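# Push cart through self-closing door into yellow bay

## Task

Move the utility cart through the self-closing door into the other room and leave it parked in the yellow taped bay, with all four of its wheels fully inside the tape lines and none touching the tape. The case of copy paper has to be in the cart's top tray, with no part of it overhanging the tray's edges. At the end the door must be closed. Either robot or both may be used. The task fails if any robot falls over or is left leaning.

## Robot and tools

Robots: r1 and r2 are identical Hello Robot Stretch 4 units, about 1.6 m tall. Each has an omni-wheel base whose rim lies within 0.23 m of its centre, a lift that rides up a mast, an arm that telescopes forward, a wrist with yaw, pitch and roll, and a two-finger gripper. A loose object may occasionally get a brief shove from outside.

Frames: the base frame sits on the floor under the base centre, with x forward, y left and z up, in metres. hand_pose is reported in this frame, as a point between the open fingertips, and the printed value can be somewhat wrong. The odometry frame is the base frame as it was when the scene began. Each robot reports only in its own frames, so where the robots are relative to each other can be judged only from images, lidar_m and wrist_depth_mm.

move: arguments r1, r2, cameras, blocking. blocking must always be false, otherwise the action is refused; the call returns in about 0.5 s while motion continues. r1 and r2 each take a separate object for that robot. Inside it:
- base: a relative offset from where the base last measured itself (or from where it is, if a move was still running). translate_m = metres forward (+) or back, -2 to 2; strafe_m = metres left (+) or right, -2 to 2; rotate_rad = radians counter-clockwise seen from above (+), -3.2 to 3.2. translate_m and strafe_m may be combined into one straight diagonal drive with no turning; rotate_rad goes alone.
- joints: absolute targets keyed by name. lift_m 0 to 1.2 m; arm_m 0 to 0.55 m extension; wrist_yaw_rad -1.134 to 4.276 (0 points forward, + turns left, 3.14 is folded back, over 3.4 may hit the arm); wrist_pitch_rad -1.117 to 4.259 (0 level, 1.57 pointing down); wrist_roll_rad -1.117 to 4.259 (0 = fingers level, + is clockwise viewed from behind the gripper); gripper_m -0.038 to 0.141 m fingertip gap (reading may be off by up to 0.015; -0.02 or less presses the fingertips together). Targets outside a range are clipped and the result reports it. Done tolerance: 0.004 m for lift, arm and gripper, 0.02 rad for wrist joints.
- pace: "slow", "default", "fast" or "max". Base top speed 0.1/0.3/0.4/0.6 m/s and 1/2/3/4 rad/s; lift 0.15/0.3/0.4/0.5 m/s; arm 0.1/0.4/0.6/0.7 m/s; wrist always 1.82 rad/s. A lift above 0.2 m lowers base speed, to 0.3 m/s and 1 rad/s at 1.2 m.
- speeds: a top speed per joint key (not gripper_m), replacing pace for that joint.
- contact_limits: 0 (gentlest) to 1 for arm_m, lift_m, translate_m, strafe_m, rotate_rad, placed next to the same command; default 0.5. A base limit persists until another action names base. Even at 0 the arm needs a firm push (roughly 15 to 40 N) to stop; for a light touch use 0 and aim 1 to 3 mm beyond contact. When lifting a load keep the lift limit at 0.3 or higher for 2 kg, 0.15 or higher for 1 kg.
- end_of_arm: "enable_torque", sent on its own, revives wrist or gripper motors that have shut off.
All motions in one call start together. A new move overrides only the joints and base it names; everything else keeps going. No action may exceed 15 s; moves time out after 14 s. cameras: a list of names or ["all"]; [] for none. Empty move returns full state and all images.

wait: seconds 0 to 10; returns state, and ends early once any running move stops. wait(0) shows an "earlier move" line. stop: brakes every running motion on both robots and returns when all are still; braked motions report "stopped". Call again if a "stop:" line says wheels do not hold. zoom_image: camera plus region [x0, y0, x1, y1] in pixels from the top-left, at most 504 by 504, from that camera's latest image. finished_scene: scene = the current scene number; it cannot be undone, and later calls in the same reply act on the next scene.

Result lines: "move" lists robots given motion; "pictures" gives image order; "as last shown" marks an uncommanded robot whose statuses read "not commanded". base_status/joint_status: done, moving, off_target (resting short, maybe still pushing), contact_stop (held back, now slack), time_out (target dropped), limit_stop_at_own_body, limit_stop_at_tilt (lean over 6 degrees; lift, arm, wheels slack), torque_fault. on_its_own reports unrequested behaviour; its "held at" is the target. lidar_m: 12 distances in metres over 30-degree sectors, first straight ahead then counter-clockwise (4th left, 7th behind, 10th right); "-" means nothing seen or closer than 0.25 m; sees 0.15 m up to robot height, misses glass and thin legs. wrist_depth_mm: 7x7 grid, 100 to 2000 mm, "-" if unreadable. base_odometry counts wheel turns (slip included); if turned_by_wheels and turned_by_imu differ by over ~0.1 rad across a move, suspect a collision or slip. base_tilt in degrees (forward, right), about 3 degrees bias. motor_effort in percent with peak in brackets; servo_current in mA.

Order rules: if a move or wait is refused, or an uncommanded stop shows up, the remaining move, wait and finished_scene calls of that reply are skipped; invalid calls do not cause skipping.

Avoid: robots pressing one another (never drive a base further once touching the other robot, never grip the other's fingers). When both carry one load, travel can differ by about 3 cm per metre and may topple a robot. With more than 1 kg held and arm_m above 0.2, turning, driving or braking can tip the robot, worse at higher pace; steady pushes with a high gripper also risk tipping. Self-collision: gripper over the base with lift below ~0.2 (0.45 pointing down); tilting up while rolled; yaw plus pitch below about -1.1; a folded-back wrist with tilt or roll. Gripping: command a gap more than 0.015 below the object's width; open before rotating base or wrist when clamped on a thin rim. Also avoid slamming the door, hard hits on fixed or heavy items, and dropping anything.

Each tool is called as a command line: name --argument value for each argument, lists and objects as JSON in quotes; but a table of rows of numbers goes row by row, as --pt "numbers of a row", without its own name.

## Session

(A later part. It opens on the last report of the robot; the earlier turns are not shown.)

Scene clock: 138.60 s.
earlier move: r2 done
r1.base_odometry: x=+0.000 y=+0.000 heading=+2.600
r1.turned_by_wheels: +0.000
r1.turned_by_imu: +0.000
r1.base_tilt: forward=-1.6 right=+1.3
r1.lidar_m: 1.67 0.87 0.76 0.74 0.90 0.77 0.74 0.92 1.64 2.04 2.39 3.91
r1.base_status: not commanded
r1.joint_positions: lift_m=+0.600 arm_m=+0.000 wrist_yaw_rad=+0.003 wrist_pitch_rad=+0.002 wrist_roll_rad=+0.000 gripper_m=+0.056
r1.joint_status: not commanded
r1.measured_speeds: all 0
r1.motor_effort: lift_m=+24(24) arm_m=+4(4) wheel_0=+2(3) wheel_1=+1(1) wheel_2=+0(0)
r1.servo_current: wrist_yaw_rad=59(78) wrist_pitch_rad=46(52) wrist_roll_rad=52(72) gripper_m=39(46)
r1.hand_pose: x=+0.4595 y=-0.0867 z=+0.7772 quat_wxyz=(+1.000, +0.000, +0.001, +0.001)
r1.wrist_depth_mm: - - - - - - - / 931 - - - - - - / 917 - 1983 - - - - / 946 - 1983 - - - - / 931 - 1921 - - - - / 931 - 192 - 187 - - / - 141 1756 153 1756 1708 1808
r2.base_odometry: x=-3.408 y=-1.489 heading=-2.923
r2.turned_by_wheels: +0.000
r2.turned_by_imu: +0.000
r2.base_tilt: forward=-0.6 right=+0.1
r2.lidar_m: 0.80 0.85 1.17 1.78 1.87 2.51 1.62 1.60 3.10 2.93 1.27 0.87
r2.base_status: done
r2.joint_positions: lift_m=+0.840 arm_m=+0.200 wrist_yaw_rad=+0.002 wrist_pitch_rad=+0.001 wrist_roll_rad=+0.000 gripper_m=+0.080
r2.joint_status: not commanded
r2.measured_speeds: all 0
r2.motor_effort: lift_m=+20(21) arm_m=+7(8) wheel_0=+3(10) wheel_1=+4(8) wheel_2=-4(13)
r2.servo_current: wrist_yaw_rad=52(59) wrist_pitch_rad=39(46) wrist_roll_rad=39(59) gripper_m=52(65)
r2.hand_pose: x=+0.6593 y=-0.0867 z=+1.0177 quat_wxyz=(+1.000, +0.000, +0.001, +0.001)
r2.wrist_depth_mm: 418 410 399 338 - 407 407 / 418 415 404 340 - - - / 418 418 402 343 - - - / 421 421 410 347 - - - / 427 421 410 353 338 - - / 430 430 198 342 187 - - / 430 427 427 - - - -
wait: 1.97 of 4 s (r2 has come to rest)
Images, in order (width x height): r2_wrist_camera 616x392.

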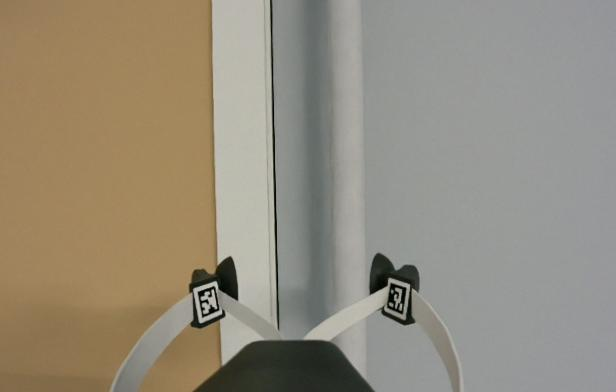

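move --r2 '{"base": {"strafe_m": -0.035}}' --blocking false

wait --seconds 2

move --r2 '{"joints": {"arm_m": 0.37}, "speeds": {"arm_m": 0.15}, "contact_limits": {"arm_m": 0.1}}' --blocking false

wait --seconds 3 --cameras '["r2_wrist_camera"]'

Scene clock: 146.57 s.
move: r2 moving
r1: as last shown
r1.wrist_depth_mm: - - - - - - - / 931 - - - - - - / 917 - - - - - - / 931 - 1983 - - - - / 931 - 1983 - - - - / 931 - 192 - 187 - - / - 141 1661 153 1756 1661 1808
r2.base_odometry: x=-3.414 y=-1.461 heading=-2.923
r2.turned_by_wheels: +0.000
r2.turned_by_imu: +0.000
r2.base_tilt: forward=-0.6 right=+0.0
r2.lidar_m: 0.76 0.86 1.17 1.83 1.91 2.57 1.62 1.57 3.05 2.88 1.22 0.89
r2.base_status: strafe_m moving
r2.joint_positions: lift_m=+0.840 arm_m=+0.200 wrist_yaw_rad=+0.002 wrist_pitch_rad=+0.001 wrist_roll_rad=+0.000 gripper_m=+0.080
r2.joint_status: not commanded
r2.measured_speeds: translate_m=+0.000 strafe_m=-0.056 rotate_rad=-0.002 lift_m=+0.000 arm_m=+0.000 wrist_yaw_rad=+0.000 wrist_pitch_rad=+0.000 wrist_roll_rad=+0.000
r2.motor_effort: lift_m=+20(21) arm_m=+7(7) wheel_0=-1(11) wheel_1=-2(10) wheel_2=+0(2)
r2.servo_current: wrist_yaw_rad=52(52) wrist_pitch_rad=39(39) wrist_roll_rad=46(59) gripper_m=52(59)
r2.hand_pose: x=+0.6593 y=-0.0867 z=+1.0177 quat_wxyz=(+1.000, +0.000, +0.001, +0.001)
r2.wrist_depth_mm: 418 415 399 332 - - - / 415 413 402 336 - - - / 418 418 407 336 - - - / 424 424 407 342 - - - / 424 424 410 343 - - - / 427 424 196 343 185 - - / 430 430 418 - - - -
pictures: none

Scene clock: 147.07 s.
earlier move: r2 done
r1.base_odometry: x=+0.000 y=+0.000 heading=+2.600
r1.turned_by_wheels: +0.000
r1.turned_by_imu: +0.000
r1.base_tilt: forward=-1.6 right=+1.3
r1.lidar_m: 1.66 0.88 0.75 0.73 0.90 0.77 0.79 0.94 1.65 2.01 2.36 3.93
r1.base_status: not commanded
r1.joint_positions: lift_m=+0.600 arm_m=+0.000 wrist_yaw_rad=+0.003 wrist_pitch_rad=+0.002 wrist_roll_rad=+0.000 gripper_m=+0.056
r1.joint_status: not commanded
r1.measured_speeds: all 0
r1.motor_effort: lift_m=+24(24) arm_m=+4(4) wheel_0=+2(3) wheel_1=+1(1) wheel_2=+0(0)
r1.servo_current: wrist_yaw_rad=39(59) wrist_pitch_rad=39(46) wrist_roll_rad=39(72) gripper_m=39(46)
r1.hand_pose: x=+0.4595 y=-0.0867 z=+0.7772 quat_wxyz=(+1.000, +0.000, +0.001, +0.001)
r1.wrist_depth_mm: - - - - - - - / 946 - - - - - - / 931 - 1983 - - - - / 931 - 1983 - - - - / 931 - 1921 - - - - / 917 - 193 - 187 - - / - 140 1708 153 1808 1708 1808
r2.base_odometry: x=-3.416 y=-1.455 heading=-2.923
r2.turned_by_wheels: +0.000
r2.turned_by_imu: +0.000
r2.base_tilt: forward=-0.7 right=+0.0
r2.lidar_m: 0.74 0.88 1.19 1.83 1.91 2.59 1.60 1.58 3.06 2.90 1.26 0.89
r2.base_status: done
r2.joint_positions: lift_m=+0.840 arm_m=+0.200 wrist_yaw_rad=+0.002 wrist_pitch_rad=+0.001 wrist_roll_rad=+0.000 gripper_m=+0.080
r2.joint_status: not commanded
r2.measured_speeds: all 0
r2.motor_effort: lift_m=+20(21) arm_m=+7(8) wheel_0=+1(11) wheel_1=-1(10) wheel_2=+0(2)
r2.servo_current: wrist_yaw_rad=59(72) wrist_pitch_rad=39(46) wrist_roll_rad=52(59) gripper_m=46(59)
r2.hand_pose: x=+0.6593 y=-0.0867 z=+1.0177 quat_wxyz=(+1.000, +0.000, +0.001, +0.001)
r2.wrist_depth_mm: 415 413 399 334 - - - / 413 415 404 338 - - - / 418 418 402 340 - - - / 421 424 407 343 - - - / 424 421 404 345 - - - / 427 427 196 347 185 - - / 427 427 413 - - - -
wait: 0.50 of 2 s (r2 has come to rest)
pictures: none

Scene clock: 147.57 s.
move: r2 moving
r1: as last shown
r2.base_odometry: x=-3.416 y=-1.455 heading=-2.923
r2.turned_by_wheels: +0.000
r2.turned_by_imu: +0.000
r2.base_tilt: forward=-0.6 right=+0.1
r2.lidar_m: 0.77 0.88 1.19 1.81 1.91 2.58 1.61 1.58 3.04 2.90 1.25 0.89
r2.base_status: not commanded
r2.joint_positions: lift_m=+0.840 arm_m=+0.247 wrist_yaw_rad=+0.002 wrist_pitch_rad=+0.001 wrist_roll_rad=+0.000 gripper_m=+0.080
r2.joint_status: arm_m moving
r2.measured_speeds: translate_m=+0.000 strafe_m=+0.000 rotate_rad=+0.000 lift_m=+0.000 arm_m=+0.150 wrist_yaw_rad=+0.000 wrist_pitch_rad=+0.000 wrist_roll_rad=+0.000
r2.motor_effort: lift_m=+20(21) arm_m=+6(13) wheel_0=+2(2) wheel_1=-1(1) wheel_2=+0(0)
r2.servo_current: wrist_yaw_rad=46(59) wrist_pitch_rad=46(46) wrist_roll_rad=46(59) gripper_m=52(59)
r2.contact_limits: arm_m 0.1
r2.hand_pose: x=+0.7067 y=-0.0867 z=+1.0177 quat_wxyz=(+1.000, +0.000, +0.001, +0.001)
r2.wrist_depth_mm: 373 373 362 373 370 373 370 / 375 373 362 375 373 368 373 / 379 377 364 377 377 375 373 / 379 379 366 379 377 377 377 / 382 382 368 382 377 379 377 / 387 384 196 303 192 379 379 / 387 384 373 - 387 382 382
pictures: none

Scene clock: 148.87 s.
earlier move: r2 done
r1.base_odometry: x=+0.000 y=+0.000 heading=+2.600
r1.turned_by_wheels: +0.000
r1.turned_by_imu: +0.000
r1.base_tilt: forward=-1.6 right=+1.3
r1.lidar_m: 1.68 0.87 0.76 0.74 0.89 0.77 0.78 0.93 1.65 2.05 2.37 3.92
r1.base_status: not commanded
r1.joint_positions: lift_m=+0.600 arm_m=+0.000 wrist_yaw_rad=+0.003 wrist_pitch_rad=+0.002 wrist_roll_rad=+0.000 gripper_m=+0.056
r1.joint_status: not commanded
r1.measured_speeds: all 0
r1.motor_effort: lift_m=+24(24) arm_m=+3(4) wheel_0=+2(3) wheel_1=+1(1) wheel_2=+0(0)
r1.servo_current: wrist_yaw_rad=52(72) wrist_pitch_rad=39(52) wrist_roll_rad=46(72) gripper_m=39(52)
r1.hand_pose: x=+0.4595 y=-0.0867 z=+0.7772 quat_wxyz=(+1.000, +0.000, +0.001, +0.001)
r1.wrist_depth_mm: - - - - - - - / 917 - - - - - - / 931 - 1983 - - - - / 931 - 1921 - - - - / 917 - 1983 - - - - / 917 - 192 - 187 - - / - 141 1756 153 1756 1661 1756
r2.base_odometry: x=-3.416 y=-1.455 heading=-2.923
r2.turned_by_wheels: +0.000
r2.turned_by_imu: +0.000
r2.base_tilt: forward=-0.7 right=+0.1
r2.lidar_m: 0.76 0.86 1.18 1.83 1.89 2.55 1.61 1.58 3.04 2.91 1.25 0.90
r2.base_status: not commanded
r2.joint_positions: lift_m=+0.840 arm_m=+0.370 wrist_yaw_rad=+0.002 wrist_pitch_rad=+0.001 wrist_roll_rad=+0.000 gripper_m=+0.080
r2.joint_status: all done
r2.measured_speeds: all 0
r2.motor_effort: lift_m=+20(21) arm_m=+8(13) wheel_0=+2(2) wheel_1=-1(1) wheel_2=+0(0)
r2.servo_current: wrist_yaw_rad=59(59) wrist_pitch_rad=46(52) wrist_roll_rad=46(59) gripper_m=52(65)
r2.contact_limits: arm_m 0.1
r2.hand_pose: x=+0.8293 y=-0.0867 z=+1.0177 quat_wxyz=(+1.000, +0.000, +0.001, +0.001)
r2.wrist_depth_mm: 248 234 247 167 245 244 243 / 249 235 248 171 246 245 244 / 251 236 249 171 247 246 247 / 253 237 250 171 249 248 248 / 253 238 253 172 251 250 249 / 255 242 198 173 194 250 251 / 256 241 255 - 254 253 251
wait: 1.30 of 3 s (r2 has come to rest)
Images, in order (width x height): r2_wrist_camera 616x392.

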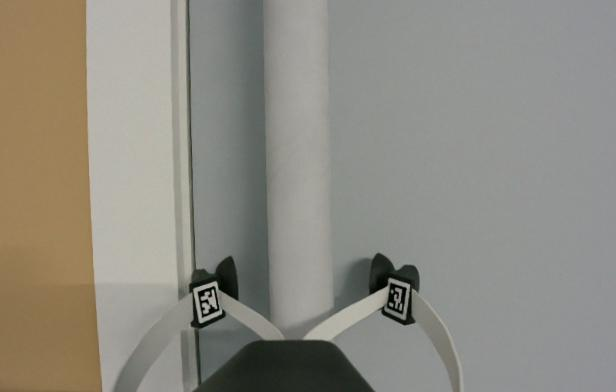

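move --r2 '{"joints": {"arm_m": 0.39}, "speeds": {"arm_m": 0.1}, "contact_limits": {"arm_m": 0.0}}' --blocking false

wait --seconds 1

move --r2 '{"joints": {"gripper_m": -0.02}}' --blocking false

wait --seconds 2 --cameras '["r2_wrist_camera"]'

move --r2 '{"joints": {"arm_m": 0.43}, "speeds": {"arm_m": 0.1}, "contact_limits": {"arm_m": 0.2}}' --blocking false

wait --seconds 2 --cameras '["r2_wrist_camera"]'

Scene clock: 161.43 s.
move: r2 contact_stop
r1: as last shown
r1.wrist_depth_mm: - - - - - - - / 931 - - - - - - / 946 - - - - - - / 931 - 1983 - - - - / 917 - 1921 - - - - / 931 - 191 - 187 - - / - 141 1708 153 1756 1618 1863
r2.base_odometry: x=-3.415 y=-1.455 heading=-2.923
r2.turned_by_wheels: +0.000
r2.turned_by_imu: +0.002
r2.base_tilt: forward=-0.7 right=+0.0
r2.lidar_m: 0.79 0.84 1.18 1.83 1.89 2.58 1.62 1.58 3.03 2.92 1.24 0.89
r2.base_status: not commanded
r2.joint_positions: lift_m=+0.840 arm_m=+0.380 wrist_yaw_rad=-0.001 wrist_pitch_rad=+0.001 wrist_roll_rad=+0.000 gripper_m=+0.080
r2.joint_status: arm_m contact_stop
r2.measured_speeds: all 0
r2.on_its_own: arm_m is slack since a contact_stop (your +0.390 is given up)
r2.motor_effort: lift_m=+20(21) arm_m=-1(22) wheel_0=+3(3) wheel_1=+3(4) wheel_2=-5(5)
r2.servo_current: wrist_yaw_rad=33(65) wrist_pitch_rad=39(46) wrist_roll_rad=33(59) gripper_m=52(59)
r2.contact_limits: arm_m 0
r2.hand_pose: x=+0.8389 y=-0.0878 z=+1.0177 quat_wxyz=(+1.000, +0.000, +0.001, -0.001)
r2.wrist_depth_mm: 238 225 238 160 239 238 239 / 238 227 241 161 240 240 239 / 240 229 242 162 242 240 240 / 243 229 244 164 243 243 243 / 244 231 245 165 245 245 245 / 246 231 199 164 193 246 245 / 247 234 248 - 246 247 246
pictures: none

not run: a stop that you did not command came earlier in this reply.

not run: a stop that you did not command came earlier in this reply.

not run: a stop that you did not command came earlier in this reply.

not run: a stop that you did not command came earlier in this reply.

not run: a stop that you did not command came earlier in this reply.

move --r2 '{"joints": {"gripper_m": -0.02}}' --blocking false

wait --seconds 3 --cameras '["r2_wrist_camera"]'

move --r2 '{"joints": {"arm_m": 0.42}, "speeds": {"arm_m": 0.1}, "contact_limits": {"arm_m": 0.3}}' --blocking false

wait --seconds 2 --cameras '["r2_wrist_camera"]'

Scene clock: 168.07 s.
earlier move: r2 contact_stop
move: r2 moving
r1: as last shown
r1.wrist_depth_mm: - - - - - - - / 946 - - - - - - / 946 - 1983 - - - - / 946 - 1983 - - - - / 931 - 1983 - - - - / 917 - 193 - 188 - - / - 140 1708 153 1756 1661 1808
r2.base_odometry: x=-3.415 y=-1.455 heading=-2.923
r2.turned_by_wheels: +0.000
r2.turned_by_imu: +0.001
r2.base_tilt: forward=-0.7 right=+0.1
r2.lidar_m: 0.77 0.87 1.20 1.80 1.90 2.59 1.62 1.57 3.05 2.89 1.22 0.88
r2.base_status: not commanded
r2.joint_positions: lift_m=+0.840 arm_m=+0.380 wrist_yaw_rad=-0.001 wrist_pitch_rad=+0.001 wrist_roll_rad=+0.000 gripper_m=+0.062
r2.joint_status: arm_m contact_stop (moved +0.010 of +0.020); gripper_m moving
r2.measured_speeds: all 0
r2.on_its_own: arm_m is slack since a contact_stop (your +0.390 is given up)
r2.motor_effort: lift_m=+20(20) arm_m=+0(0) wheel_0=+3(3) wheel_1=+3(4) wheel_2=-5(6)
r2.servo_current: wrist_yaw_rad=46(52) wrist_pitch_rad=46(46) wrist_roll_rad=46(59) gripper_m=215(215)
r2.contact_limits: arm_m 0
r2.hand_pose: x=+0.8389 y=-0.0878 z=+1.0177 quat_wxyz=(+1.000, +0.000, +0.001, -0.001)
r2.wrist_depth_mm: 237 225 238 160 238 237 238 / 239 228 240 161 241 239 240 / 240 228 241 162 241 242 240 / 241 229 242 164 242 242 242 / 244 231 245 165 244 244 244 / 246 231 195 164 190 246 245 / 247 232 248 - 247 247 248
pictures: none

Scene clock: 169.30 s.
earlier move: r2 done
r1.base_odometry: x=+0.000 y=+0.000 heading=+2.600
r1.turned_by_wheels: +0.000
r1.turned_by_imu: +0.000
r1.base_tilt: forward=-1.6 right=+1.3
r1.lidar_m: 1.66 0.89 0.75 0.75 0.90 0.78 0.76 0.93 1.64 2.05 2.40 3.92
r1.base_status: not commanded
r1.joint_positions: lift_m=+0.600 arm_m=+0.000 wrist_yaw_rad=+0.003 wrist_pitch_rad=+0.002 wrist_roll_rad=+0.000 gripper_m=+0.056
r1.joint_status: not commanded
r1.measured_speeds: all 0
r1.motor_effort: lift_m=+24(24) arm_m=+4(4) wheel_0=+2(3) wheel_1=+1(1) wheel_2=+0(0)
r1.servo_current: wrist_yaw_rad=65(65) wrist_pitch_rad=39(46) wrist_roll_rad=52(65) gripper_m=39(46)
r1.hand_pose: x=+0.4595 y=-0.0867 z=+0.7772 quat_wxyz=(+1.000, +0.000, +0.001, +0.001)
r1.wrist_depth_mm: - - - - - - - / 946 - - - - - - / 946 - 1921 - - - - / 946 - 1983 - - - - / 931 - 1983 - - - - / 931 - 192 - 188 - - / - 140 1708 153 1756 1618 1863
r2.base_odometry: x=-3.415 y=-1.455 heading=-2.923
r2.turned_by_wheels: +0.000
r2.turned_by_imu: +0.000
r2.base_tilt: forward=-0.6 right=+0.0
r2.lidar_m: 0.76 0.87 1.17 1.81 1.90 2.55 1.59 1.58 3.06 2.91 1.25 0.89
r2.base_status: not commanded
r2.joint_positions: lift_m=+0.840 arm_m=+0.380 wrist_yaw_rad=-0.001 wrist_pitch_rad=+0.001 wrist_roll_rad=+0.000 gripper_m=-0.019
r2.joint_status: arm_m contact_stop (moved +0.010 of +0.020); the others done
r2.measured_speeds: all 0
r2.on_its_own: arm_m is slack since a contact_stop (your +0.390 is given up)
r2.motor_effort: lift_m=+20(21) arm_m=+0(0) wheel_0=+3(4) wheel_1=+4(4) wheel_2=-4(6)
r2.servo_current: wrist_yaw_rad=52(59) wrist_pitch_rad=39(46) wrist_roll_rad=52(59) gripper_m=91(247)
r2.contact_limits: arm_m 0
r2.hand_pose: x=+0.8389 y=-0.0878 z=+1.0177 quat_wxyz=(+1.000, +0.000, +0.001, -0.001)
r2.wrist_depth_mm: 237 224 237 157 236 235 235 / 239 225 239 158 236 236 236 / 241 227 241 159 238 237 237 / 242 229 240 162 240 238 238 / 244 229 243 162 241 241 239 / 245 231 188 163 183 242 241 / 246 231 245 - 244 243 243
wait: 1.23 of 3 s (r2 has come to rest)
Images, in order (width x height): r2_wrist_camera 616x392.

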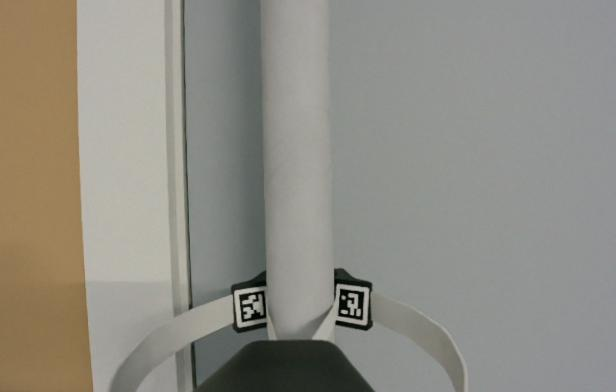

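Scene clock: 169.80 s.
move: r2 contact_stop
r1: as last shown
r1.wrist_depth_mm: - - - - - - - / 931 - - - - - - / 917 - 1921 - - - - / 931 - 1983 - - - - / 946 - - - - - - / 931 - 191 - 187 - - / - 140 1756 153 1808 1708 1808
r2.base_odometry: x=-3.415 y=-1.455 heading=-2.923
r2.turned_by_wheels: +0.000
r2.turned_by_imu: +0.013
r2.base_tilt: forward=-0.8 right=+0.1
r2.lidar_m: 0.78 0.88 1.17 1.83 1.90 2.57 1.60 1.59 3.06 2.90 1.24 0.87
r2.base_status: not commanded
r2.joint_positions: lift_m=+0.840 arm_m=+0.400 wrist_yaw_rad=-0.009 wrist_pitch_rad=+0.001 wrist_roll_rad=+0.000 gripper_m=-0.019
r2.joint_status: arm_m contact_stop
r2.measured_speeds: translate_m=-0.001 strafe_m=+0.001 rotate_rad=-0.007 lift_m=+0.000 arm_m=-0.002 wrist_yaw_rad=-0.005 wrist_pitch_rad=+0.000 wrist_roll_rad=+0.000
r2.on_its_own: arm_m is slack since a contact_stop (your +0.420 is given up)
r2.motor_effort: lift_m=+20(21) arm_m=+0(22) wheel_0=+3(4) wheel_1=+6(6) wheel_2=-10(10)
r2.servo_current: wrist_yaw_rad=52(65) wrist_pitch_rad=39(46) wrist_roll_rad=39(59) gripper_m=52(91)
r2.contact_limits: arm_m 0.3
r2.hand_pose: x=+0.8586 y=-0.0899 z=+1.0177 quat_wxyz=(+1.000, +0.000, +0.001, -0.004)
r2.wrist_depth_mm: 221 209 224 145 224 225 224 / 224 211 224 146 224 226 225 / 224 212 225 147 227 228 228 / 226 213 228 148 229 228 229 / 227 215 229 150 229 230 231 / 229 216 187 149 183 232 232 / 230 217 231 - 232 234 233
pictures: none

not run: a stop that you did not command came earlier in this reply.

move --r2 '{"base": {"translate_m": -0.21, "strafe_m": -0.03}, "pace": "slow", "contact_limits": {"translate_m": 0.9}}' --blocking false

wait --seconds 5 --cameras '["r2_wrist_camera"]'

Scene clock: 186.53 s.
earlier move: r2 contact_stop
move: r2 moving
r1: as last shown
r1.wrist_depth_mm: - - - - - - - / 917 - - - - - - / 931 - 1921 - - - - / 931 - 1921 - - - - / 917 - 1921 - - - - / 931 - 192 - 187 - - / - 140 1756 153 1808 1661 1808
r2.base_odometry: x=-3.404 y=-1.451 heading=-2.925
r2.turned_by_wheels: -0.002
r2.turned_by_imu: -0.003
r2.base_tilt: forward=-0.7 right=+0.1
r2.lidar_m: 0.80 0.87 1.17 1.84 1.89 2.56 1.60 1.56 3.04 2.90 1.24 0.90
r2.base_status: translate_m moving; strafe_m moving
r2.joint_positions: lift_m=+0.840 arm_m=+0.397 wrist_yaw_rad=-0.010 wrist_pitch_rad=+0.001 wrist_roll_rad=+0.000 gripper_m=-0.019
r2.joint_status: arm_m contact_stop (moved +0.017 of +0.040)
r2.measured_speeds: translate_m=-0.049 strafe_m=-0.007 rotate_rad=+0.001 lift_m=+0.000 arm_m=+0.000 wrist_yaw_rad=+0.000 wrist_pitch_rad=+0.000 wrist_roll_rad=+0.000
r2.on_its_own: arm_m is slack since a contact_stop (your +0.420 is given up)
r2.motor_effort: lift_m=+20(20) arm_m=+0(1) wheel_0=-10(13) wheel_1=-10(11) wheel_2=+5(9)
r2.servo_current: wrist_yaw_rad=72(72) wrist_pitch_rad=39(46) wrist_roll_rad=39(65) gripper_m=59(65)
r2.contact_limits: arm_m 0.3; translate_m 0.9
r2.hand_pose: x=+0.8555 y=-0.0904 z=+1.0177 quat_wxyz=(+1.000, +0.000, +0.001, -0.005)
r2.wrist_depth_mm: 231 219 232 153 232 233 233 / 232 220 234 154 234 235 234 / 234 221 236 156 236 236 236 / 236 222 236 156 236 236 237 / 237 224 238 158 237 237 239 / 238 226 187 158 182 239 239 / 239 226 240 - 240 - 241
pictures: none

Scene clock: 189.43 s.
earlier move: r2 done
r1.base_odometry: x=+0.000 y=+0.000 heading=+2.600
r1.turned_by_wheels: +0.000
r1.turned_by_imu: +0.000
r1.base_tilt: forward=-1.5 right=+1.3
r1.lidar_m: 1.67 0.87 0.75 0.76 0.88 0.76 0.77 0.94 1.66 2.04 2.37 3.91
r1.base_status: not commanded
r1.joint_positions: lift_m=+0.600 arm_m=+0.000 wrist_yaw_rad=+0.003 wrist_pitch_rad=+0.002 wrist_roll_rad=+0.000 gripper_m=+0.056
r1.joint_status: not commanded
r1.measured_speeds: all 0
r1.motor_effort: lift_m=+24(24) arm_m=+4(4) wheel_0=+2(3) wheel_1=+1(1) wheel_2=+0(0)
r1.servo_current: wrist_yaw_rad=46(72) wrist_pitch_rad=46(52) wrist_roll_rad=65(72) gripper_m=46(52)
r1.hand_pose: x=+0.4595 y=-0.0867 z=+0.7772 quat_wxyz=(+1.000, +0.000, +0.001, +0.001)
r1.wrist_depth_mm: - - - - - - - / 931 - - - - - - / 946 - - - - - - / 931 - 1983 - - - - / 917 - 1921 - - - - / 917 - 192 - 188 - - / - 140 1708 154 1808 1661 1756
r2.base_odometry: x=-3.217 y=-1.381 heading=-2.922
r2.turned_by_wheels: +0.003
r2.turned_by_imu: -0.001
r2.base_tilt: forward=-0.7 right=+0.0
r2.lidar_m: 0.96 1.11 1.49 1.85 1.92 2.62 1.41 1.37 3.04 2.89 1.50 1.06
r2.base_status: done
r2.joint_positions: lift_m=+0.840 arm_m=+0.548 wrist_yaw_rad=+0.013 wrist_pitch_rad=+0.001 wrist_roll_rad=+0.000 gripper_m=-0.019
r2.joint_status: arm_m contact_stop (moved +0.017 of +0.040)
r2.measured_speeds: all 0
r2.on_its_own: arm_m is slack since a contact_stop (your +0.420 is given up)
r2.motor_effort: lift_m=+20(21) arm_m=+0(1) wheel_0=+4(18) wheel_1=-1(16) wheel_2=+21(28)
r2.servo_current: wrist_yaw_rad=72(85) wrist_pitch_rad=46(52) wrist_roll_rad=59(65) gripper_m=59(65)
r2.contact_limits: arm_m 0.3; translate_m 0.9
r2.hand_pose: x=+1.0080 y=-0.0836 z=+1.0177 quat_wxyz=(+1.000, +0.000, +0.001, +0.007)
r2.wrist_depth_mm: 282 266 244 165 242 239 237 / 285 267 246 166 242 242 240 / 286 268 246 167 244 243 241 / 289 270 248 168 246 244 243 / 290 272 249 168 246 244 244 / 290 273 187 170 181 247 246 / 294 290 252 - 251 248 248
wait: 2.90 of 5 s (r2 has come to rest)
Images, in order (width x height): r2_wrist_camera 616x392.

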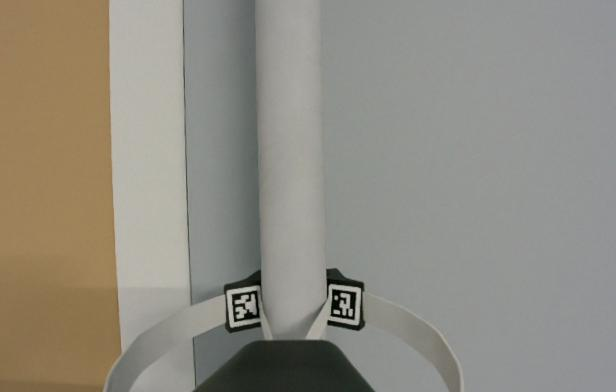

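move --r2 '{"base": {"translate_m": 0.16, "strafe_m": 0.022}, "joints": {"arm_m": 0.4}, "speeds": {"arm_m": 0.1}, "contact_limits": {"arm_m": 0.6}, "pace": "slow"}' --blocking false

wait --seconds 4 --cameras '["r2_wrist_camera"]'

Scene clock: 197.33 s.
move: r2 moving
r1: as last shown
r1.wrist_depth_mm: - - - - - - - / 946 - - - - - - / 917 - 1983 - - - - / 931 - - - - - - / 917 - - - - - - / 931 - 193 - 187 - - / - 151 1708 153 1808 1708 1756
r2.base_odometry: x=-3.229 y=-1.385 heading=-2.921
r2.turned_by_wheels: +0.001
r2.turned_by_imu: +0.001
r2.base_tilt: forward=-0.6 right=+0.1
r2.lidar_m: 0.92 1.06 1.45 1.85 1.91 2.60 1.42 1.40 3.03 2.89 1.50 1.04
r2.base_status: translate_m moving; strafe_m moving
r2.joint_positions: lift_m=+0.840 arm_m=+0.510 wrist_yaw_rad=+0.013 wrist_pitch_rad=+0.001 wrist_roll_rad=+0.000 gripper_m=-0.019
r2.joint_status: arm_m moving
r2.measured_speeds: translate_m=+0.049 strafe_m=+0.006 rotate_rad=-0.004 lift_m=+0.000 arm_m=-0.099 wrist_yaw_rad=+0.000 wrist_pitch_rad=+0.000 wrist_roll_rad=+0.000
r2.motor_effort: lift_m=+20(21) arm_m=-16(18) wheel_0=+4(10) wheel_1=+6(8) wheel_2=+6(20)
r2.servo_current: wrist_yaw_rad=72(85) wrist_pitch_rad=39(46) wrist_roll_rad=52(52) gripper_m=59(65)
r2.contact_limits: arm_m 0.6
r2.hand_pose: x=+0.9707 y=-0.0836 z=+1.0177 quat_wxyz=(+1.000, +0.000, +0.001, +0.007)
r2.wrist_depth_mm: 307 289 242 164 242 243 - / 309 291 244 167 246 246 245 / 307 293 245 166 246 246 247 / 312 296 247 169 248 248 249 / 315 297 248 167 249 249 250 / 315 312 186 168 183 250 251 / 319 314 250 - 251 252 252
pictures: none

Scene clock: 199.73 s.
earlier move: r2 done
r1.base_odometry: x=+0.000 y=+0.000 heading=+2.600
r1.turned_by_wheels: +0.000
r1.turned_by_imu: +0.000
r1.base_tilt: forward=-1.6 right=+1.3
r1.lidar_m: 1.69 0.86 0.73 0.76 0.91 0.77 0.77 0.93 1.66 2.03 2.37 3.90
r1.base_status: not commanded
r1.joint_positions: lift_m=+0.600 arm_m=+0.000 wrist_yaw_rad=+0.003 wrist_pitch_rad=+0.002 wrist_roll_rad=+0.000 gripper_m=+0.056
r1.joint_status: not commanded
r1.measured_speeds: all 0
r1.motor_effort: lift_m=+24(24) arm_m=+4(4) wheel_0=+2(3) wheel_1=+1(1) wheel_2=+0(0)
r1.servo_current: wrist_yaw_rad=46(65) wrist_pitch_rad=39(52) wrist_roll_rad=46(78) gripper_m=39(52)
r1.hand_pose: x=+0.4595 y=-0.0867 z=+0.7772 quat_wxyz=(+1.000, +0.000, +0.001, +0.001)
r1.wrist_depth_mm: - - - - - - - / 946 - - - - - - / 917 - - - - - - / 946 - 1983 - - - - / 917 - 1921 - - - - / 931 - 193 - 187 - - / - 141 1756 153 1863 1661 1808
r2.base_odometry: x=-3.369 y=-1.437 heading=-2.922
r2.turned_by_wheels: -0.002
r2.turned_by_imu: -0.002
r2.base_tilt: forward=-0.6 right=+0.1
r2.lidar_m: 0.80 0.93 1.27 1.82 1.93 2.58 1.55 1.52 3.04 2.90 1.31 0.89
r2.base_status: done
r2.joint_positions: lift_m=+0.840 arm_m=+0.400 wrist_yaw_rad=+0.000 wrist_pitch_rad=+0.001 wrist_roll_rad=+0.000 gripper_m=-0.019
r2.joint_status: all done
r2.measured_speeds: all 0
r2.motor_effort: lift_m=+20(21) arm_m=-5(20) wheel_0=-6(11) wheel_1=-1(8) wheel_2=-2(20)
r2.servo_current: wrist_yaw_rad=46(91) wrist_pitch_rad=39(46) wrist_roll_rad=52(72) gripper_m=59(65)
r2.contact_limits: arm_m 0.6
r2.hand_pose: x=+0.8594 y=-0.0875 z=+1.0177 quat_wxyz=(+1.000, +0.000, +0.001, +0.000)
r2.wrist_depth_mm: 265 251 241 163 242 243 243 / 267 252 244 165 244 243 243 / 268 253 246 166 245 245 246 / 270 255 246 166 246 246 247 / 273 258 248 169 248 248 248 / 274 259 185 171 180 250 251 / 276 260 251 - 251 252 252
wait: 2.40 of 4 s (r2 has come to rest)
Images, in order (width x height): r2_wrist_camera 616x392.

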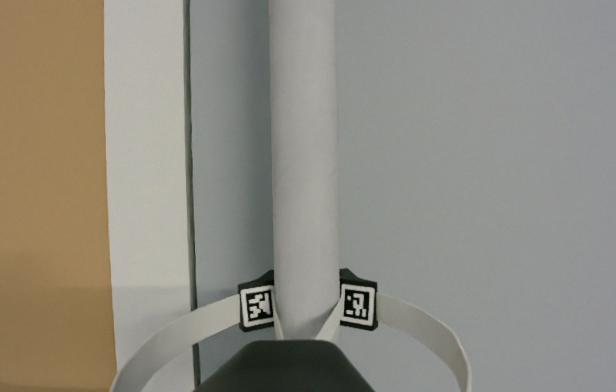

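move --r2 '{"joints": {"arm_m": 0.446}, "speeds": {"arm_m": 0.1}, "contact_limits": {"arm_m": 0.6}}' --blocking false

wait --seconds 1.5

Scene clock: 205.27 s.
move: r2 moving
r1: as last shown
r2.base_odometry: x=-3.369 y=-1.437 heading=-2.922
r2.turned_by_wheels: +0.000
r2.turned_by_imu: +0.001
r2.base_tilt: forward=-0.6 right=+0.1
r2.lidar_m: 0.83 0.92 1.27 1.84 1.91 2.57 1.61 1.52 3.05 2.91 1.30 0.94
r2.base_status: not commanded
r2.joint_positions: lift_m=+0.840 arm_m=+0.437 wrist_yaw_rad=+0.000 wrist_pitch_rad=+0.001 wrist_roll_rad=+0.000 gripper_m=-0.019
r2.joint_status: arm_m moving
r2.measured_speeds: translate_m=+0.000 strafe_m=+0.000 rotate_rad=+0.000 lift_m=+0.000 arm_m=+0.089 wrist_yaw_rad=+0.000 wrist_pitch_rad=+0.000 wrist_roll_rad=+0.000
r2.motor_effort: lift_m=+20(21) arm_m=+12(16) wheel_0=-4(6) wheel_1=-1(1) wheel_2=-1(2)
r2.servo_current: wrist_yaw_rad=46(52) wrist_pitch_rad=46(46) wrist_roll_rad=46(46) gripper_m=59(59)
r2.contact_limits: arm_m 0.6
r2.hand_pose: x=+0.8964 y=-0.0875 z=+1.0177 quat_wxyz=(+1.000, +0.000, +0.001, +0.000)
r2.wrist_depth_mm: 232 220 233 153 232 231 231 / 235 221 235 154 233 233 233 / 236 222 236 155 235 234 235 / 236 224 237 157 236 235 236 / 239 224 238 159 238 237 237 / 241 226 188 158 181 239 238 / 241 228 241 - 240 239 240
pictures: none

Scene clock: 205.77 s.
earlier move: r2 done
r1.base_odometry: x=+0.000 y=+0.000 heading=+2.600
r1.turned_by_wheels: +0.000
r1.turned_by_imu: +0.000
r1.base_tilt: forward=-1.6 right=+1.3
r1.lidar_m: 1.68 0.88 0.74 0.75 0.88 0.76 0.76 0.92 1.67 2.05 2.39 3.92
r1.base_status: not commanded
r1.joint_positions: lift_m=+0.600 arm_m=+0.000 wrist_yaw_rad=+0.003 wrist_pitch_rad=+0.002 wrist_roll_rad=+0.000 gripper_m=+0.056
r1.joint_status: not commanded
r1.measured_speeds: all 0
r1.motor_effort: lift_m=+24(24) arm_m=+4(4) wheel_0=+2(3) wheel_1=+1(1) wheel_2=+0(0)
r1.servo_current: wrist_yaw_rad=39(59) wrist_pitch_rad=39(46) wrist_roll_rad=52(72) gripper_m=39(46)
r1.hand_pose: x=+0.4595 y=-0.0867 z=+0.7772 quat_wxyz=(+1.000, +0.000, +0.001, +0.001)
r1.wrist_depth_mm: - - - - - - - / 931 - - - - - - / 931 - 1921 - - - - / 931 - 1921 - - - - / 917 - - - - - - / 946 - 192 - 188 - - / - 140 1756 153 1808 1661 1808
r2.base_odometry: x=-3.369 y=-1.437 heading=-2.922
r2.turned_by_wheels: +0.000
r2.turned_by_imu: +0.000
r2.base_tilt: forward=-0.7 right=+0.1
r2.lidar_m: 0.85 0.92 1.27 1.83 1.92 2.55 1.59 1.52 3.05 2.90 1.32 0.93
r2.base_status: not commanded
r2.joint_positions: lift_m=+0.840 arm_m=+0.445 wrist_yaw_rad=-0.004 wrist_pitch_rad=+0.001 wrist_roll_rad=+0.000 gripper_m=-0.019
r2.joint_status: all done
r2.measured_speeds: all 0
r2.motor_effort: lift_m=+20(21) arm_m=+15(16) wheel_0=-1(6) wheel_1=-1(1) wheel_2=-5(5)
r2.servo_current: wrist_yaw_rad=46(52) wrist_pitch_rad=46(46) wrist_roll_rad=52(52) gripper_m=59(59)
r2.contact_limits: arm_m 0.6
r2.hand_pose: x=+0.9043 y=-0.0885 z=+1.0177 quat_wxyz=(+1.000, +0.000, +0.001, -0.002)
r2.wrist_depth_mm: 220 210 222 144 222 222 223 / 223 211 224 145 224 224 223 / 224 212 225 146 225 225 225 / 225 213 226 147 227 227 227 / 226 214 228 148 229 229 228 / 229 216 186 147 182 229 229 / 230 216 230 - 230 231 230
wait: 0.50 of 1.5 s (r2 has come to rest)
pictures: none

Bar 0.144, arm held. Pull.

move --r2 '{"base": {"translate_m": -0.24, "strafe_m": -0.03}, "pace": "slow", "contact_limits": {"translate_m": 0.9}}' --blocking false

wait --seconds 5 --cameras '["r2_wrist_camera"]'

Scene clock: 210.80 s.
move: r2 moving
r1: as last shown
r1.wrist_depth_mm: - - - - - - - / 917 - - - - - - / 946 - 1983 - - - - / 931 - 1983 - - - - / 931 - 1921 - - - - / 931 - 192 - 188 - - / - 140 1756 154 1756 1708 1863
r2.base_odometry: x=-3.357 y=-1.433 heading=-2.923
r2.turned_by_wheels: +0.000
r2.turned_by_imu: +0.000
r2.base_tilt: forward=-0.6 right=+0.1
r2.lidar_m: 0.84 0.93 1.28 1.84 1.91 2.60 1.54 1.52 3.05 2.91 1.33 0.95
r2.base_status: translate_m moving; strafe_m moving
r2.joint_positions: lift_m=+0.840 arm_m=+0.446 wrist_yaw_rad=-0.003 wrist_pitch_rad=+0.001 wrist_roll_rad=+0.000 gripper_m=-0.019
r2.joint_status: not commanded
r2.measured_speeds: translate_m=-0.051 strafe_m=-0.006 rotate_rad=+0.001 lift_m=+0.000 arm_m=+0.000 wrist_yaw_rad=+0.002 wrist_pitch_rad=+0.000 wrist_roll_rad=+0.000
r2.motor_effort: lift_m=+20(21) arm_m=+6(15) wheel_0=-8(8) wheel_1=-7(8) wheel_2=+11(11)
r2.servo_current: wrist_yaw_rad=52(59) wrist_pitch_rad=39(46) wrist_roll_rad=46(52) gripper_m=59(65)
r2.contact_limits: arm_m 0.6; translate_m 0.9
r2.hand_pose: x=+0.9049 y=-0.0882 z=+1.0177 quat_wxyz=(+1.000, +0.000, +0.001, -0.001)
r2.wrist_depth_mm: 230 218 230 150 229 228 227 / 233 219 232 151 230 229 229 / 236 220 234 153 231 229 229 / 236 221 234 154 232 232 231 / 236 224 236 154 235 233 233 / 239 224 187 156 181 235 234 / 239 225 238 - 237 236 235
pictures: none

Scene clock: 214.00 s.
earlier move: r2 done
r1.base_odometry: x=+0.000 y=+0.000 heading=+2.600
r1.turned_by_wheels: +0.000
r1.turned_by_imu: +0.000
r1.base_tilt: forward=-1.6 right=+1.3
r1.lidar_m: 1.91 0.88 0.76 0.74 0.90 0.76 0.78 0.91 1.64 2.05 2.39 3.93
r1.base_status: not commanded
r1.joint_positions: lift_m=+0.600 arm_m=+0.000 wrist_yaw_rad=+0.003 wrist_pitch_rad=+0.002 wrist_roll_rad=+0.000 gripper_m=+0.056
r1.joint_status: not commanded
r1.measured_speeds: all 0
r1.motor_effort: lift_m=+24(24) arm_m=+4(4) wheel_0=+2(3) wheel_1=+1(1) wheel_2=+0(0)
r1.servo_current: wrist_yaw_rad=52(65) wrist_pitch_rad=46(52) wrist_roll_rad=46(65) gripper_m=46(46)
r1.hand_pose: x=+0.4595 y=-0.0867 z=+0.7772 quat_wxyz=(+1.000, +0.000, +0.001, +0.001)
r1.wrist_depth_mm: - - - - - - - / 917 - - - - - - / 931 - - - - - - / 931 - - - - - - / 931 - - - - - - / 931 - 192 - 188 - - / - 152 1708 153 1808 1618 1808
r2.base_odometry: x=-3.141 y=-1.355 heading=-2.924
r2.turned_by_wheels: -0.001
r2.turned_by_imu: -0.023
r2.base_tilt: forward=-0.6 right=+0.1
r2.lidar_m: 0.83 1.15 1.55 1.85 1.91 2.55 1.36 1.30 3.04 2.88 1.71 1.03
r2.base_status: done
r2.joint_positions: lift_m=+0.840 arm_m=+0.446 wrist_yaw_rad=+0.008 wrist_pitch_rad=+0.001 wrist_roll_rad=+0.000 gripper_m=-0.019
r2.joint_status: not commanded
r2.measured_speeds: all 0
r2.motor_effort: lift_m=+20(21) arm_m=-6(15) wheel_0=-17(18) wheel_1=-10(15) wheel_2=+10(25)
r2.servo_current: wrist_yaw_rad=65(72) wrist_pitch_rad=39(46) wrist_roll_rad=39(59) gripper_m=59(65)
r2.contact_limits: arm_m 0.6; translate_m 0.9
r2.hand_pose: x=+0.9061 y=-0.0852 z=+1.0177 quat_wxyz=(+1.000, +0.000, +0.001, +0.004)
r2.wrist_depth_mm: 449 449 233 164 259 277 290 / 449 452 234 167 262 276 290 / 452 449 235 167 262 278 293 / 452 455 236 167 264 279 293 / 462 462 237 170 265 282 296 / 462 462 185 171 182 282 298 / 462 469 237 - 272 286 300
wait: 3.20 of 5 s (r2 has come to rest)
Images, in order (width x height): r2_wrist_camera 616x392.

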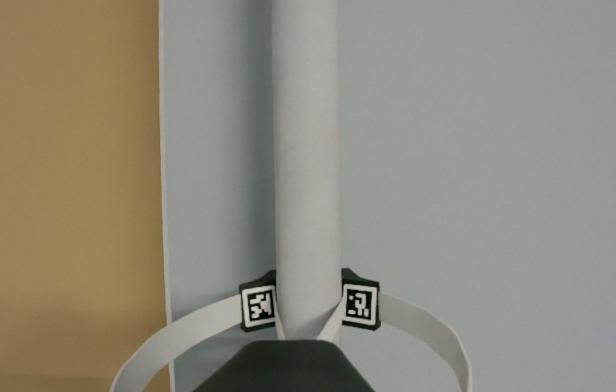

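move --r2 '{"base": {"translate_m": -0.21, "strafe_m": -0.215}, "joints": {"wrist_yaw_rad": 0.45}, "speeds": {"wrist_yaw_rad": 0.15}, "pace": "slow", "contact_limits": {"translate_m": 0.9}}' --blocking false

wait --seconds 5

wait --seconds 2 --cameras '["r2_wrist_camera", "r2_head_camera"]'

Scene clock: 222.67 s.
move: r2 moving
r1: as last shown
r2.base_odometry: x=-3.134 y=-1.345 heading=-2.923
r2.turned_by_wheels: +0.000
r2.turned_by_imu: -0.020
r2.base_tilt: forward=-0.6 right=+0.1
r2.lidar_m: 0.86 1.16 1.52 1.85 1.88 2.49 1.36 1.28 3.10 2.88 1.75 1.03
r2.base_status: translate_m moving; strafe_m moving
r2.joint_positions: lift_m=+0.840 arm_m=+0.446 wrist_yaw_rad=+0.067 wrist_pitch_rad=+0.001 wrist_roll_rad=+0.000 gripper_m=-0.019
r2.joint_status: wrist_yaw_rad moving
r2.measured_speeds: translate_m=-0.035 strafe_m=-0.035 rotate_rad=+0.001 lift_m=+0.000 arm_m=+0.000 wrist_yaw_rad=+0.157 wrist_pitch_rad=+0.000 wrist_roll_rad=+0.000
r2.motor_effort: lift_m=+20(20) arm_m=-6(6) wheel_0=+2(15) wheel_1=-13(14) wheel_2=+17(19)
r2.servo_current: wrist_yaw_rad=20(72) wrist_pitch_rad=46(46) wrist_roll_rad=46(52) gripper_m=59(59)
r2.contact_limits: arm_m 0.6; translate_m 0.9
r2.hand_pose: x=+0.9106 y=-0.0679 z=+1.0177 quat_wxyz=(+0.999, +0.000, +0.001, +0.033)
r2.wrist_depth_mm: 466 459 235 165 256 268 281 / 466 462 236 166 258 270 282 / 466 462 237 167 257 273 285 / 469 469 238 167 259 273 286 / 469 469 239 170 264 274 287 / 480 473 186 172 181 278 289 / 480 473 241 - 267 283 293
pictures: none

Scene clock: 226.43 s.
earlier move: r2 done
r1.base_odometry: x=+0.000 y=+0.000 heading=+2.600
r1.turned_by_wheels: +0.000
r1.turned_by_imu: +0.000
r1.base_tilt: forward=-1.6 right=+1.3
r1.lidar_m: 2.23 0.85 0.75 0.73 0.89 0.77 0.77 0.92 1.66 2.03 2.37 3.93
r1.base_status: not commanded
r1.joint_positions: lift_m=+0.600 arm_m=+0.000 wrist_yaw_rad=+0.003 wrist_pitch_rad=+0.002 wrist_roll_rad=+0.000 gripper_m=+0.056
r1.joint_status: not commanded
r1.measured_speeds: all 0
r1.motor_effort: lift_m=+24(24) arm_m=+3(4) wheel_0=+3(3) wheel_1=+1(1) wheel_2=+0(0)
r1.servo_current: wrist_yaw_rad=39(72) wrist_pitch_rad=46(52) wrist_roll_rad=59(65) gripper_m=33(52)
r1.hand_pose: x=+0.4595 y=-0.0867 z=+0.7772 quat_wxyz=(+1.000, +0.000, +0.001, +0.001)
r1.wrist_depth_mm: - - - - - - - / 946 - - - - - - / 931 - - - - - - / 931 - - - - - - / 931 - - - - - - / 917 - 194 - 187 - - / - 151 1708 153 1863 1661 1863
r2.base_odometry: x=-2.984 y=-1.100 heading=-2.922
r2.turned_by_wheels: +0.002
r2.turned_by_imu: +0.003
r2.base_tilt: forward=-0.6 right=+0.1
r2.lidar_m: 0.86 1.38 1.82 2.05 2.12 2.74 1.06 1.02 2.88 2.67 2.02 1.22
r2.base_status: done
r2.joint_positions: lift_m=+0.840 arm_m=+0.446 wrist_yaw_rad=+0.453 wrist_pitch_rad=+0.001 wrist_roll_rad=+0.000 gripper_m=-0.019
r2.joint_status: all done
r2.measured_speeds: all 0
r2.motor_effort: lift_m=+20(21) arm_m=-5(6) wheel_0=+9(15) wheel_1=-4(15) wheel_2=+18(21)
r2.servo_current: wrist_yaw_rad=39(91) wrist_pitch_rad=39(46) wrist_roll_rad=46(59) gripper_m=59(65)
r2.contact_limits: arm_m 0.6; translate_m 0.9
r2.hand_pose: x=+0.9146 y=+0.0475 z=+1.0177 quat_wxyz=(+0.974, +0.000, +0.001, +0.224)
r2.wrist_depth_mm: - - 243 163 243 245 246 / - - 243 164 246 247 247 / - - 244 167 247 247 248 / - - 246 168 247 249 250 / - - 248 168 250 251 252 / - - 186 168 181 252 252 / - - 249 - 252 - 254
wait: 3.77 of 5 s (r2 has come to rest)
pictures: none

Scene clock: 228.43 s.
r1.base_odometry: x=+0.000 y=+0.000 heading=+2.600
r1.turned_by_wheels: +0.000
r1.turned_by_imu: +0.000
r1.base_tilt: forward=-1.6 right=+1.2
r1.lidar_m: 2.22 0.88 0.74 0.75 0.90 0.77 0.77 0.93 1.65 2.03 2.36 3.92
r1.base_status: not commanded
r1.joint_positions: lift_m=+0.600 arm_m=+0.000 wrist_yaw_rad=+0.003 wrist_pitch_rad=+0.002 wrist_roll_rad=+0.000 gripper_m=+0.056
r1.joint_status: not commanded
r1.measured_speeds: all 0
r1.motor_effort: lift_m=+24(24) arm_m=+3(4) wheel_0=+2(3) wheel_1=+1(1) wheel_2=+0(0)
r1.servo_current: wrist_yaw_rad=59(72) wrist_pitch_rad=46(52) wrist_roll_rad=52(65) gripper_m=39(52)
r1.hand_pose: x=+0.4595 y=-0.0867 z=+0.7772 quat_wxyz=(+1.000, +0.000, +0.001, +0.001)
r1.wrist_depth_mm: - - - - - - - / 931 - - - - - - / 946 - - - - - - / 931 - - - - - - / 917 - - - - - - / 931 - 193 - 188 - - / - 152 1708 153 1808 1708 1863
r2.base_odometry: x=-2.984 y=-1.100 heading=-2.922
r2.turned_by_wheels: +0.000
r2.turned_by_imu: +0.000
r2.base_tilt: forward=-0.6 right=+0.1
r2.lidar_m: 0.85 1.37 1.80 2.04 2.10 2.74 1.09 1.03 2.85 2.70 2.06 1.18
r2.base_status: done
r2.joint_positions: lift_m=+0.840 arm_m=+0.446 wrist_yaw_rad=+0.453 wrist_pitch_rad=+0.001 wrist_roll_rad=+0.000 gripper_m=-0.019
r2.joint_status: all done
r2.measured_speeds: all 0
r2.motor_effort: lift_m=+20(21) arm_m=-5(6) wheel_0=+8(15) wheel_1=-3(15) wheel_2=+18(21)
r2.servo_current: wrist_yaw_rad=52(91) wrist_pitch_rad=46(46) wrist_roll_rad=39(59) gripper_m=59(65)
r2.contact_limits: arm_m 0.6; translate_m 0.9
r2.hand_pose: x=+0.9146 y=+0.0475 z=+1.0177 quat_wxyz=(+0.974, +0.000, +0.001, +0.224)
r2.wrist_depth_mm: - - 242 163 243 245 245 / - - 242 164 244 247 246 / - - 244 167 246 247 248 / - - 246 167 247 249 250 / - - 247 168 249 251 251 / - - 187 169 181 251 253 / - - 249 - 252 - 254
wait: 2.00 s; at rest by 0.27 s
pictures: r2_head_camera, r2_wrist_camera
Images, in order (width x height): r2_head_camera 420x560, r2_wrist_camera 616x392.

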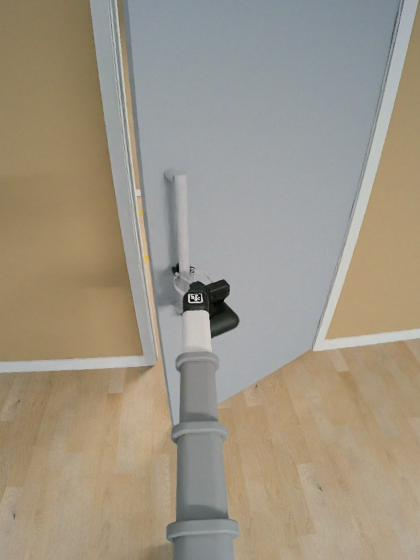

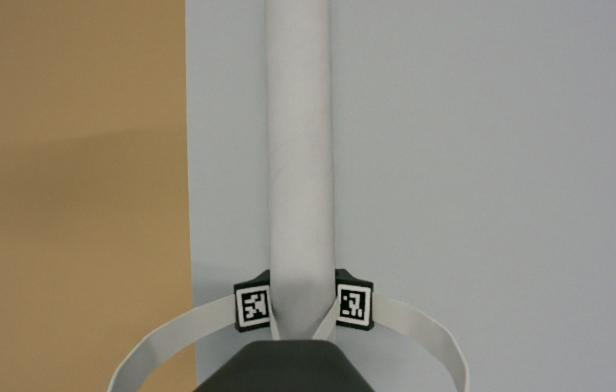

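move --r2 '{"base": {"translate_m": -0.177, "strafe_m": -0.225}, "joints": {"wrist_yaw_rad": 0.75}, "speeds": {"wrist_yaw_rad": 0.11}, "pace": "slow", "contact_limits": {"translate_m": 0.9}}' --blocking false

wait --seconds 6

move --r2 '{"base": {"translate_m": -0.103, "strafe_m": -0.267}, "joints": {"wrist_yaw_rad": 1.05}, "speeds": {"wrist_yaw_rad": 0.11}, "pace": "slow", "contact_limits": {"strafe_m": 0.9}}' --blocking false

wait --seconds 6 --cameras '["r2_wrist_camera", "r2_head_camera"]'

Scene clock: 241.87 s.
move: r2 moving
r1: as last shown
r2.base_odometry: x=-2.978 y=-1.089 heading=-2.920
r2.turned_by_wheels: +0.001
r2.turned_by_imu: +0.002
r2.base_tilt: forward=-0.6 right=+0.0
r2.lidar_m: 0.85 1.39 1.85 2.05 2.12 2.79 1.07 1.02 2.88 2.69 2.06 1.21
r2.base_status: translate_m moving; strafe_m moving
r2.joint_positions: lift_m=+0.840 arm_m=+0.446 wrist_yaw_rad=+0.495 wrist_pitch_rad=+0.001 wrist_roll_rad=+0.000 gripper_m=-0.019
r2.joint_status: wrist_yaw_rad moving
r2.measured_speeds: translate_m=-0.030 strafe_m=-0.039 rotate_rad=+0.001 lift_m=+0.000 arm_m=+0.000 wrist_yaw_rad=+0.106 wrist_pitch_rad=+0.000 wrist_roll_rad=+0.000
r2.motor_effort: lift_m=+20(21) arm_m=-6(6) wheel_0=+1(11) wheel_1=-12(12) wheel_2=+20(21)
r2.servo_current: wrist_yaw_rad=72(72) wrist_pitch_rad=39(46) wrist_roll_rad=46(52) gripper_m=59(65)
r2.contact_limits: arm_m 0.6; translate_m 0.9
r2.hand_pose: x=+0.9123 y=+0.0601 z=+1.0177 quat_wxyz=(+0.970, +0.000, +0.001, +0.245)
r2.wrist_depth_mm: - - 243 163 243 241 242 / - - 244 166 244 243 242 / - - 246 167 245 245 244 / - - 247 166 246 246 246 / - - 248 169 247 247 247 / - - 183 171 179 249 248 / - - 251 - 250 250 249
pictures: none

Scene clock: 245.50 s.
earlier move: r2 done
r1.base_odometry: x=+0.000 y=+0.000 heading=+2.600
r1.turned_by_wheels: +0.000
r1.turned_by_imu: +0.000
r1.base_tilt: forward=-1.6 right=+1.2
r1.lidar_m: 2.21 0.89 0.74 0.76 0.89 0.77 0.79 0.92 1.67 2.04 2.38 3.90
r1.base_status: not commanded
r1.joint_positions: lift_m=+0.600 arm_m=+0.000 wrist_yaw_rad=+0.003 wrist_pitch_rad=+0.002 wrist_roll_rad=+0.000 gripper_m=+0.056
r1.joint_status: not commanded
r1.measured_speeds: all 0
r1.motor_effort: lift_m=+24(24) arm_m=+4(4) wheel_0=+2(3) wheel_1=+1(1) wheel_2=+0(0)
r1.servo_current: wrist_yaw_rad=39(72) wrist_pitch_rad=39(52) wrist_roll_rad=52(72) gripper_m=39(46)
r1.hand_pose: x=+0.4595 y=-0.0867 z=+0.7772 quat_wxyz=(+1.000, +0.000, +0.001, +0.001)
r1.wrist_depth_mm: - - - - - - - / 931 - - - - - - / 946 - - - - - - / 917 - - - - - - / 931 - - - - - - / 931 - 193 - 187 - - / - 1618 1756 153 1808 1708 1863
r2.base_odometry: x=-2.861 y=-0.842 heading=-2.921
r2.turned_by_wheels: +0.000
r2.turned_by_imu: +0.001
r2.base_tilt: forward=-0.6 right=+0.1
r2.lidar_m: 0.86 1.60 2.05 2.24 2.33 3.06 0.80 0.79 2.65 2.48 2.34 1.49
r2.base_status: done
r2.joint_positions: lift_m=+0.840 arm_m=+0.446 wrist_yaw_rad=+0.735 wrist_pitch_rad=+0.001 wrist_roll_rad=+0.000 gripper_m=-0.019
r2.joint_status: all done
r2.measured_speeds: all 0
r2.motor_effort: lift_m=+21(21) arm_m=-5(6) wheel_0=+3(11) wheel_1=-9(14) wheel_2=+16(23)
r2.servo_current: wrist_yaw_rad=78(130) wrist_pitch_rad=39(46) wrist_roll_rad=46(59) gripper_m=59(65)
r2.contact_limits: arm_m 0.6; translate_m 0.9
r2.hand_pose: x=+0.8895 y=+0.1287 z=+1.0177 quat_wxyz=(+0.933, +0.000, +0.001, +0.359)
r2.wrist_depth_mm: - - 241 163 243 244 246 / - - 241 164 245 246 247 / - - 244 167 246 247 248 / - - 245 166 247 248 250 / - - 247 168 249 250 251 / - - 184 168 181 252 253 / - - 250 - 252 253 254
wait: 3.63 of 6 s (r2 has come to rest)
pictures: none

Scene clock: 246.00 s.
move: r2 moving
r1: as last shown
r2.base_odometry: x=-2.859 y=-0.830 heading=-2.921
r2.turned_by_wheels: +0.000
r2.turned_by_imu: +0.000
r2.base_tilt: forward=-0.6 right=+0.1
r2.lidar_m: 0.82 1.58 2.07 2.25 2.32 3.03 0.78 0.79 2.64 2.46 2.29 1.53
r2.base_status: translate_m moving; strafe_m moving
r2.joint_positions: lift_m=+0.840 arm_m=+0.446 wrist_yaw_rad=+0.773 wrist_pitch_rad=+0.001 wrist_roll_rad=+0.000 gripper_m=-0.019
r2.joint_status: wrist_yaw_rad moving
r2.measured_speeds: translate_m=-0.017 strafe_m=-0.046 rotate_rad=-0.002 lift_m=+0.000 arm_m=+0.000 wrist_yaw_rad=+0.100 wrist_pitch_rad=+0.000 wrist_roll_rad=+0.000
r2.motor_effort: lift_m=+20(21) arm_m=-6(6) wheel_0=+1(6) wheel_1=-15(15) wheel_2=+17(17)
r2.servo_current: wrist_yaw_rad=156(163) wrist_pitch_rad=46(46) wrist_roll_rad=39(59) gripper_m=59(65)
r2.contact_limits: arm_m 0.6; strafe_m 0.9
r2.hand_pose: x=+0.8845 y=+0.1388 z=+1.0177 quat_wxyz=(+0.926, +0.000, +0.001, +0.377)
r2.wrist_depth_mm: - - 241 164 243 242 241 / - - 243 170 244 244 243 / - - 245 166 245 244 246 / - - 245 167 246 246 247 / - - 248 168 247 248 248 / - - 181 167 180 248 249 / - - 157 - 251 251 251
pictures: none

Scene clock: 249.63 s.
earlier move: r2 off_target
r1.base_odometry: x=+0.000 y=+0.000 heading=+2.600
r1.turned_by_wheels: +0.000
r1.turned_by_imu: +0.000
r1.base_tilt: forward=-1.6 right=+1.2
r1.lidar_m: 2.22 0.86 0.76 0.74 0.89 0.76 0.76 0.93 1.66 2.03 2.39 3.91
r1.base_status: not commanded
r1.joint_positions: lift_m=+0.600 arm_m=+0.000 wrist_yaw_rad=+0.003 wrist_pitch_rad=+0.002 wrist_roll_rad=+0.000 gripper_m=+0.056
r1.joint_status: not commanded
r1.measured_speeds: all 0
r1.motor_effort: lift_m=+24(24) arm_m=+4(4) wheel_0=+2(3) wheel_1=+1(1) wheel_2=+0(0)
r1.servo_current: wrist_yaw_rad=46(72) wrist_pitch_rad=39(52) wrist_roll_rad=39(72) gripper_m=46(46)
r1.hand_pose: x=+0.4595 y=-0.0867 z=+0.7772 quat_wxyz=(+1.000, +0.000, +0.001, +0.001)
r1.wrist_depth_mm: - - - - - - - / 917 - - - - - - / 946 - - - - - - / 917 - - - - - - / 931 - - - - - - / 931 - 193 - 188 - - / - 1618 1756 153 1808 1708 1808
r2.base_odometry: x=-2.819 y=-0.560 heading=-2.920
r2.turned_by_wheels: +0.001
r2.turned_by_imu: +0.001
r2.base_tilt: forward=-0.6 right=+0.1
r2.lidar_m: 0.83 0.83 2.23 2.52 2.58 0.79 0.66 3.40 2.38 2.22 2.30 1.75
r2.base_status: done
r2.joint_positions: lift_m=+0.840 arm_m=+0.446 wrist_yaw_rad=+1.025 wrist_pitch_rad=+0.001 wrist_roll_rad=+0.000 gripper_m=-0.019
r2.joint_status: wrist_yaw_rad off_target (ended at +1.023, target +1.050)
r2.measured_speeds: all 0
r2.on_its_own: wrist_yaw_rad is at rest, and its servo_current (156 mA) is outside its rest range (0 to 104 mA)
r2.motor_effort: lift_m=+20(21) arm_m=-5(6) wheel_0=+3(9) wheel_1=-8(16) wheel_2=+17(19)
r2.servo_current: wrist_yaw_rad=156(286) wrist_pitch_rad=46(46) wrist_roll_rad=52(65) gripper_m=59(65)
r2.contact_limits: arm_m 0.6; strafe_m 0.9
r2.hand_pose: x=+0.8414 y=+0.2012 z=+1.0177 quat_wxyz=(+0.871, +0.000, +0.000, +0.491)
r2.wrist_depth_mm: - - 241 163 241 241 240 / - - 244 164 243 242 242 / - - 245 166 244 243 243 / - - 246 166 246 245 245 / - - 247 167 246 245 246 / - - 185 167 180 247 247 / - - 249 - 248 249 249
wait: 3.63 of 6 s (r2 has come to rest)
pictures: r2_head_camera, r2_wrist_camera
Images, in order (width x height): r2_head_camera 420x560, r2_wrist_camera 616x392.

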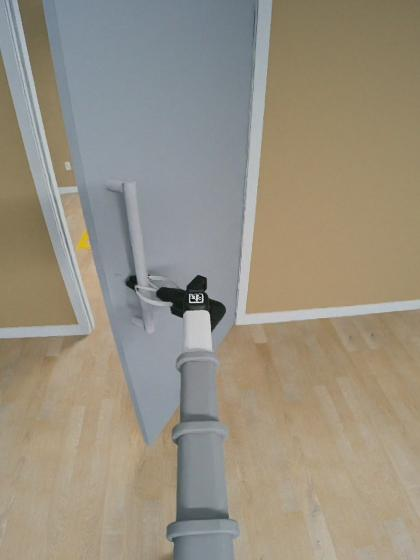

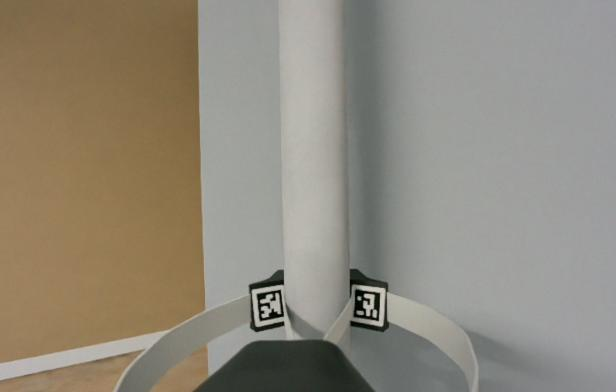

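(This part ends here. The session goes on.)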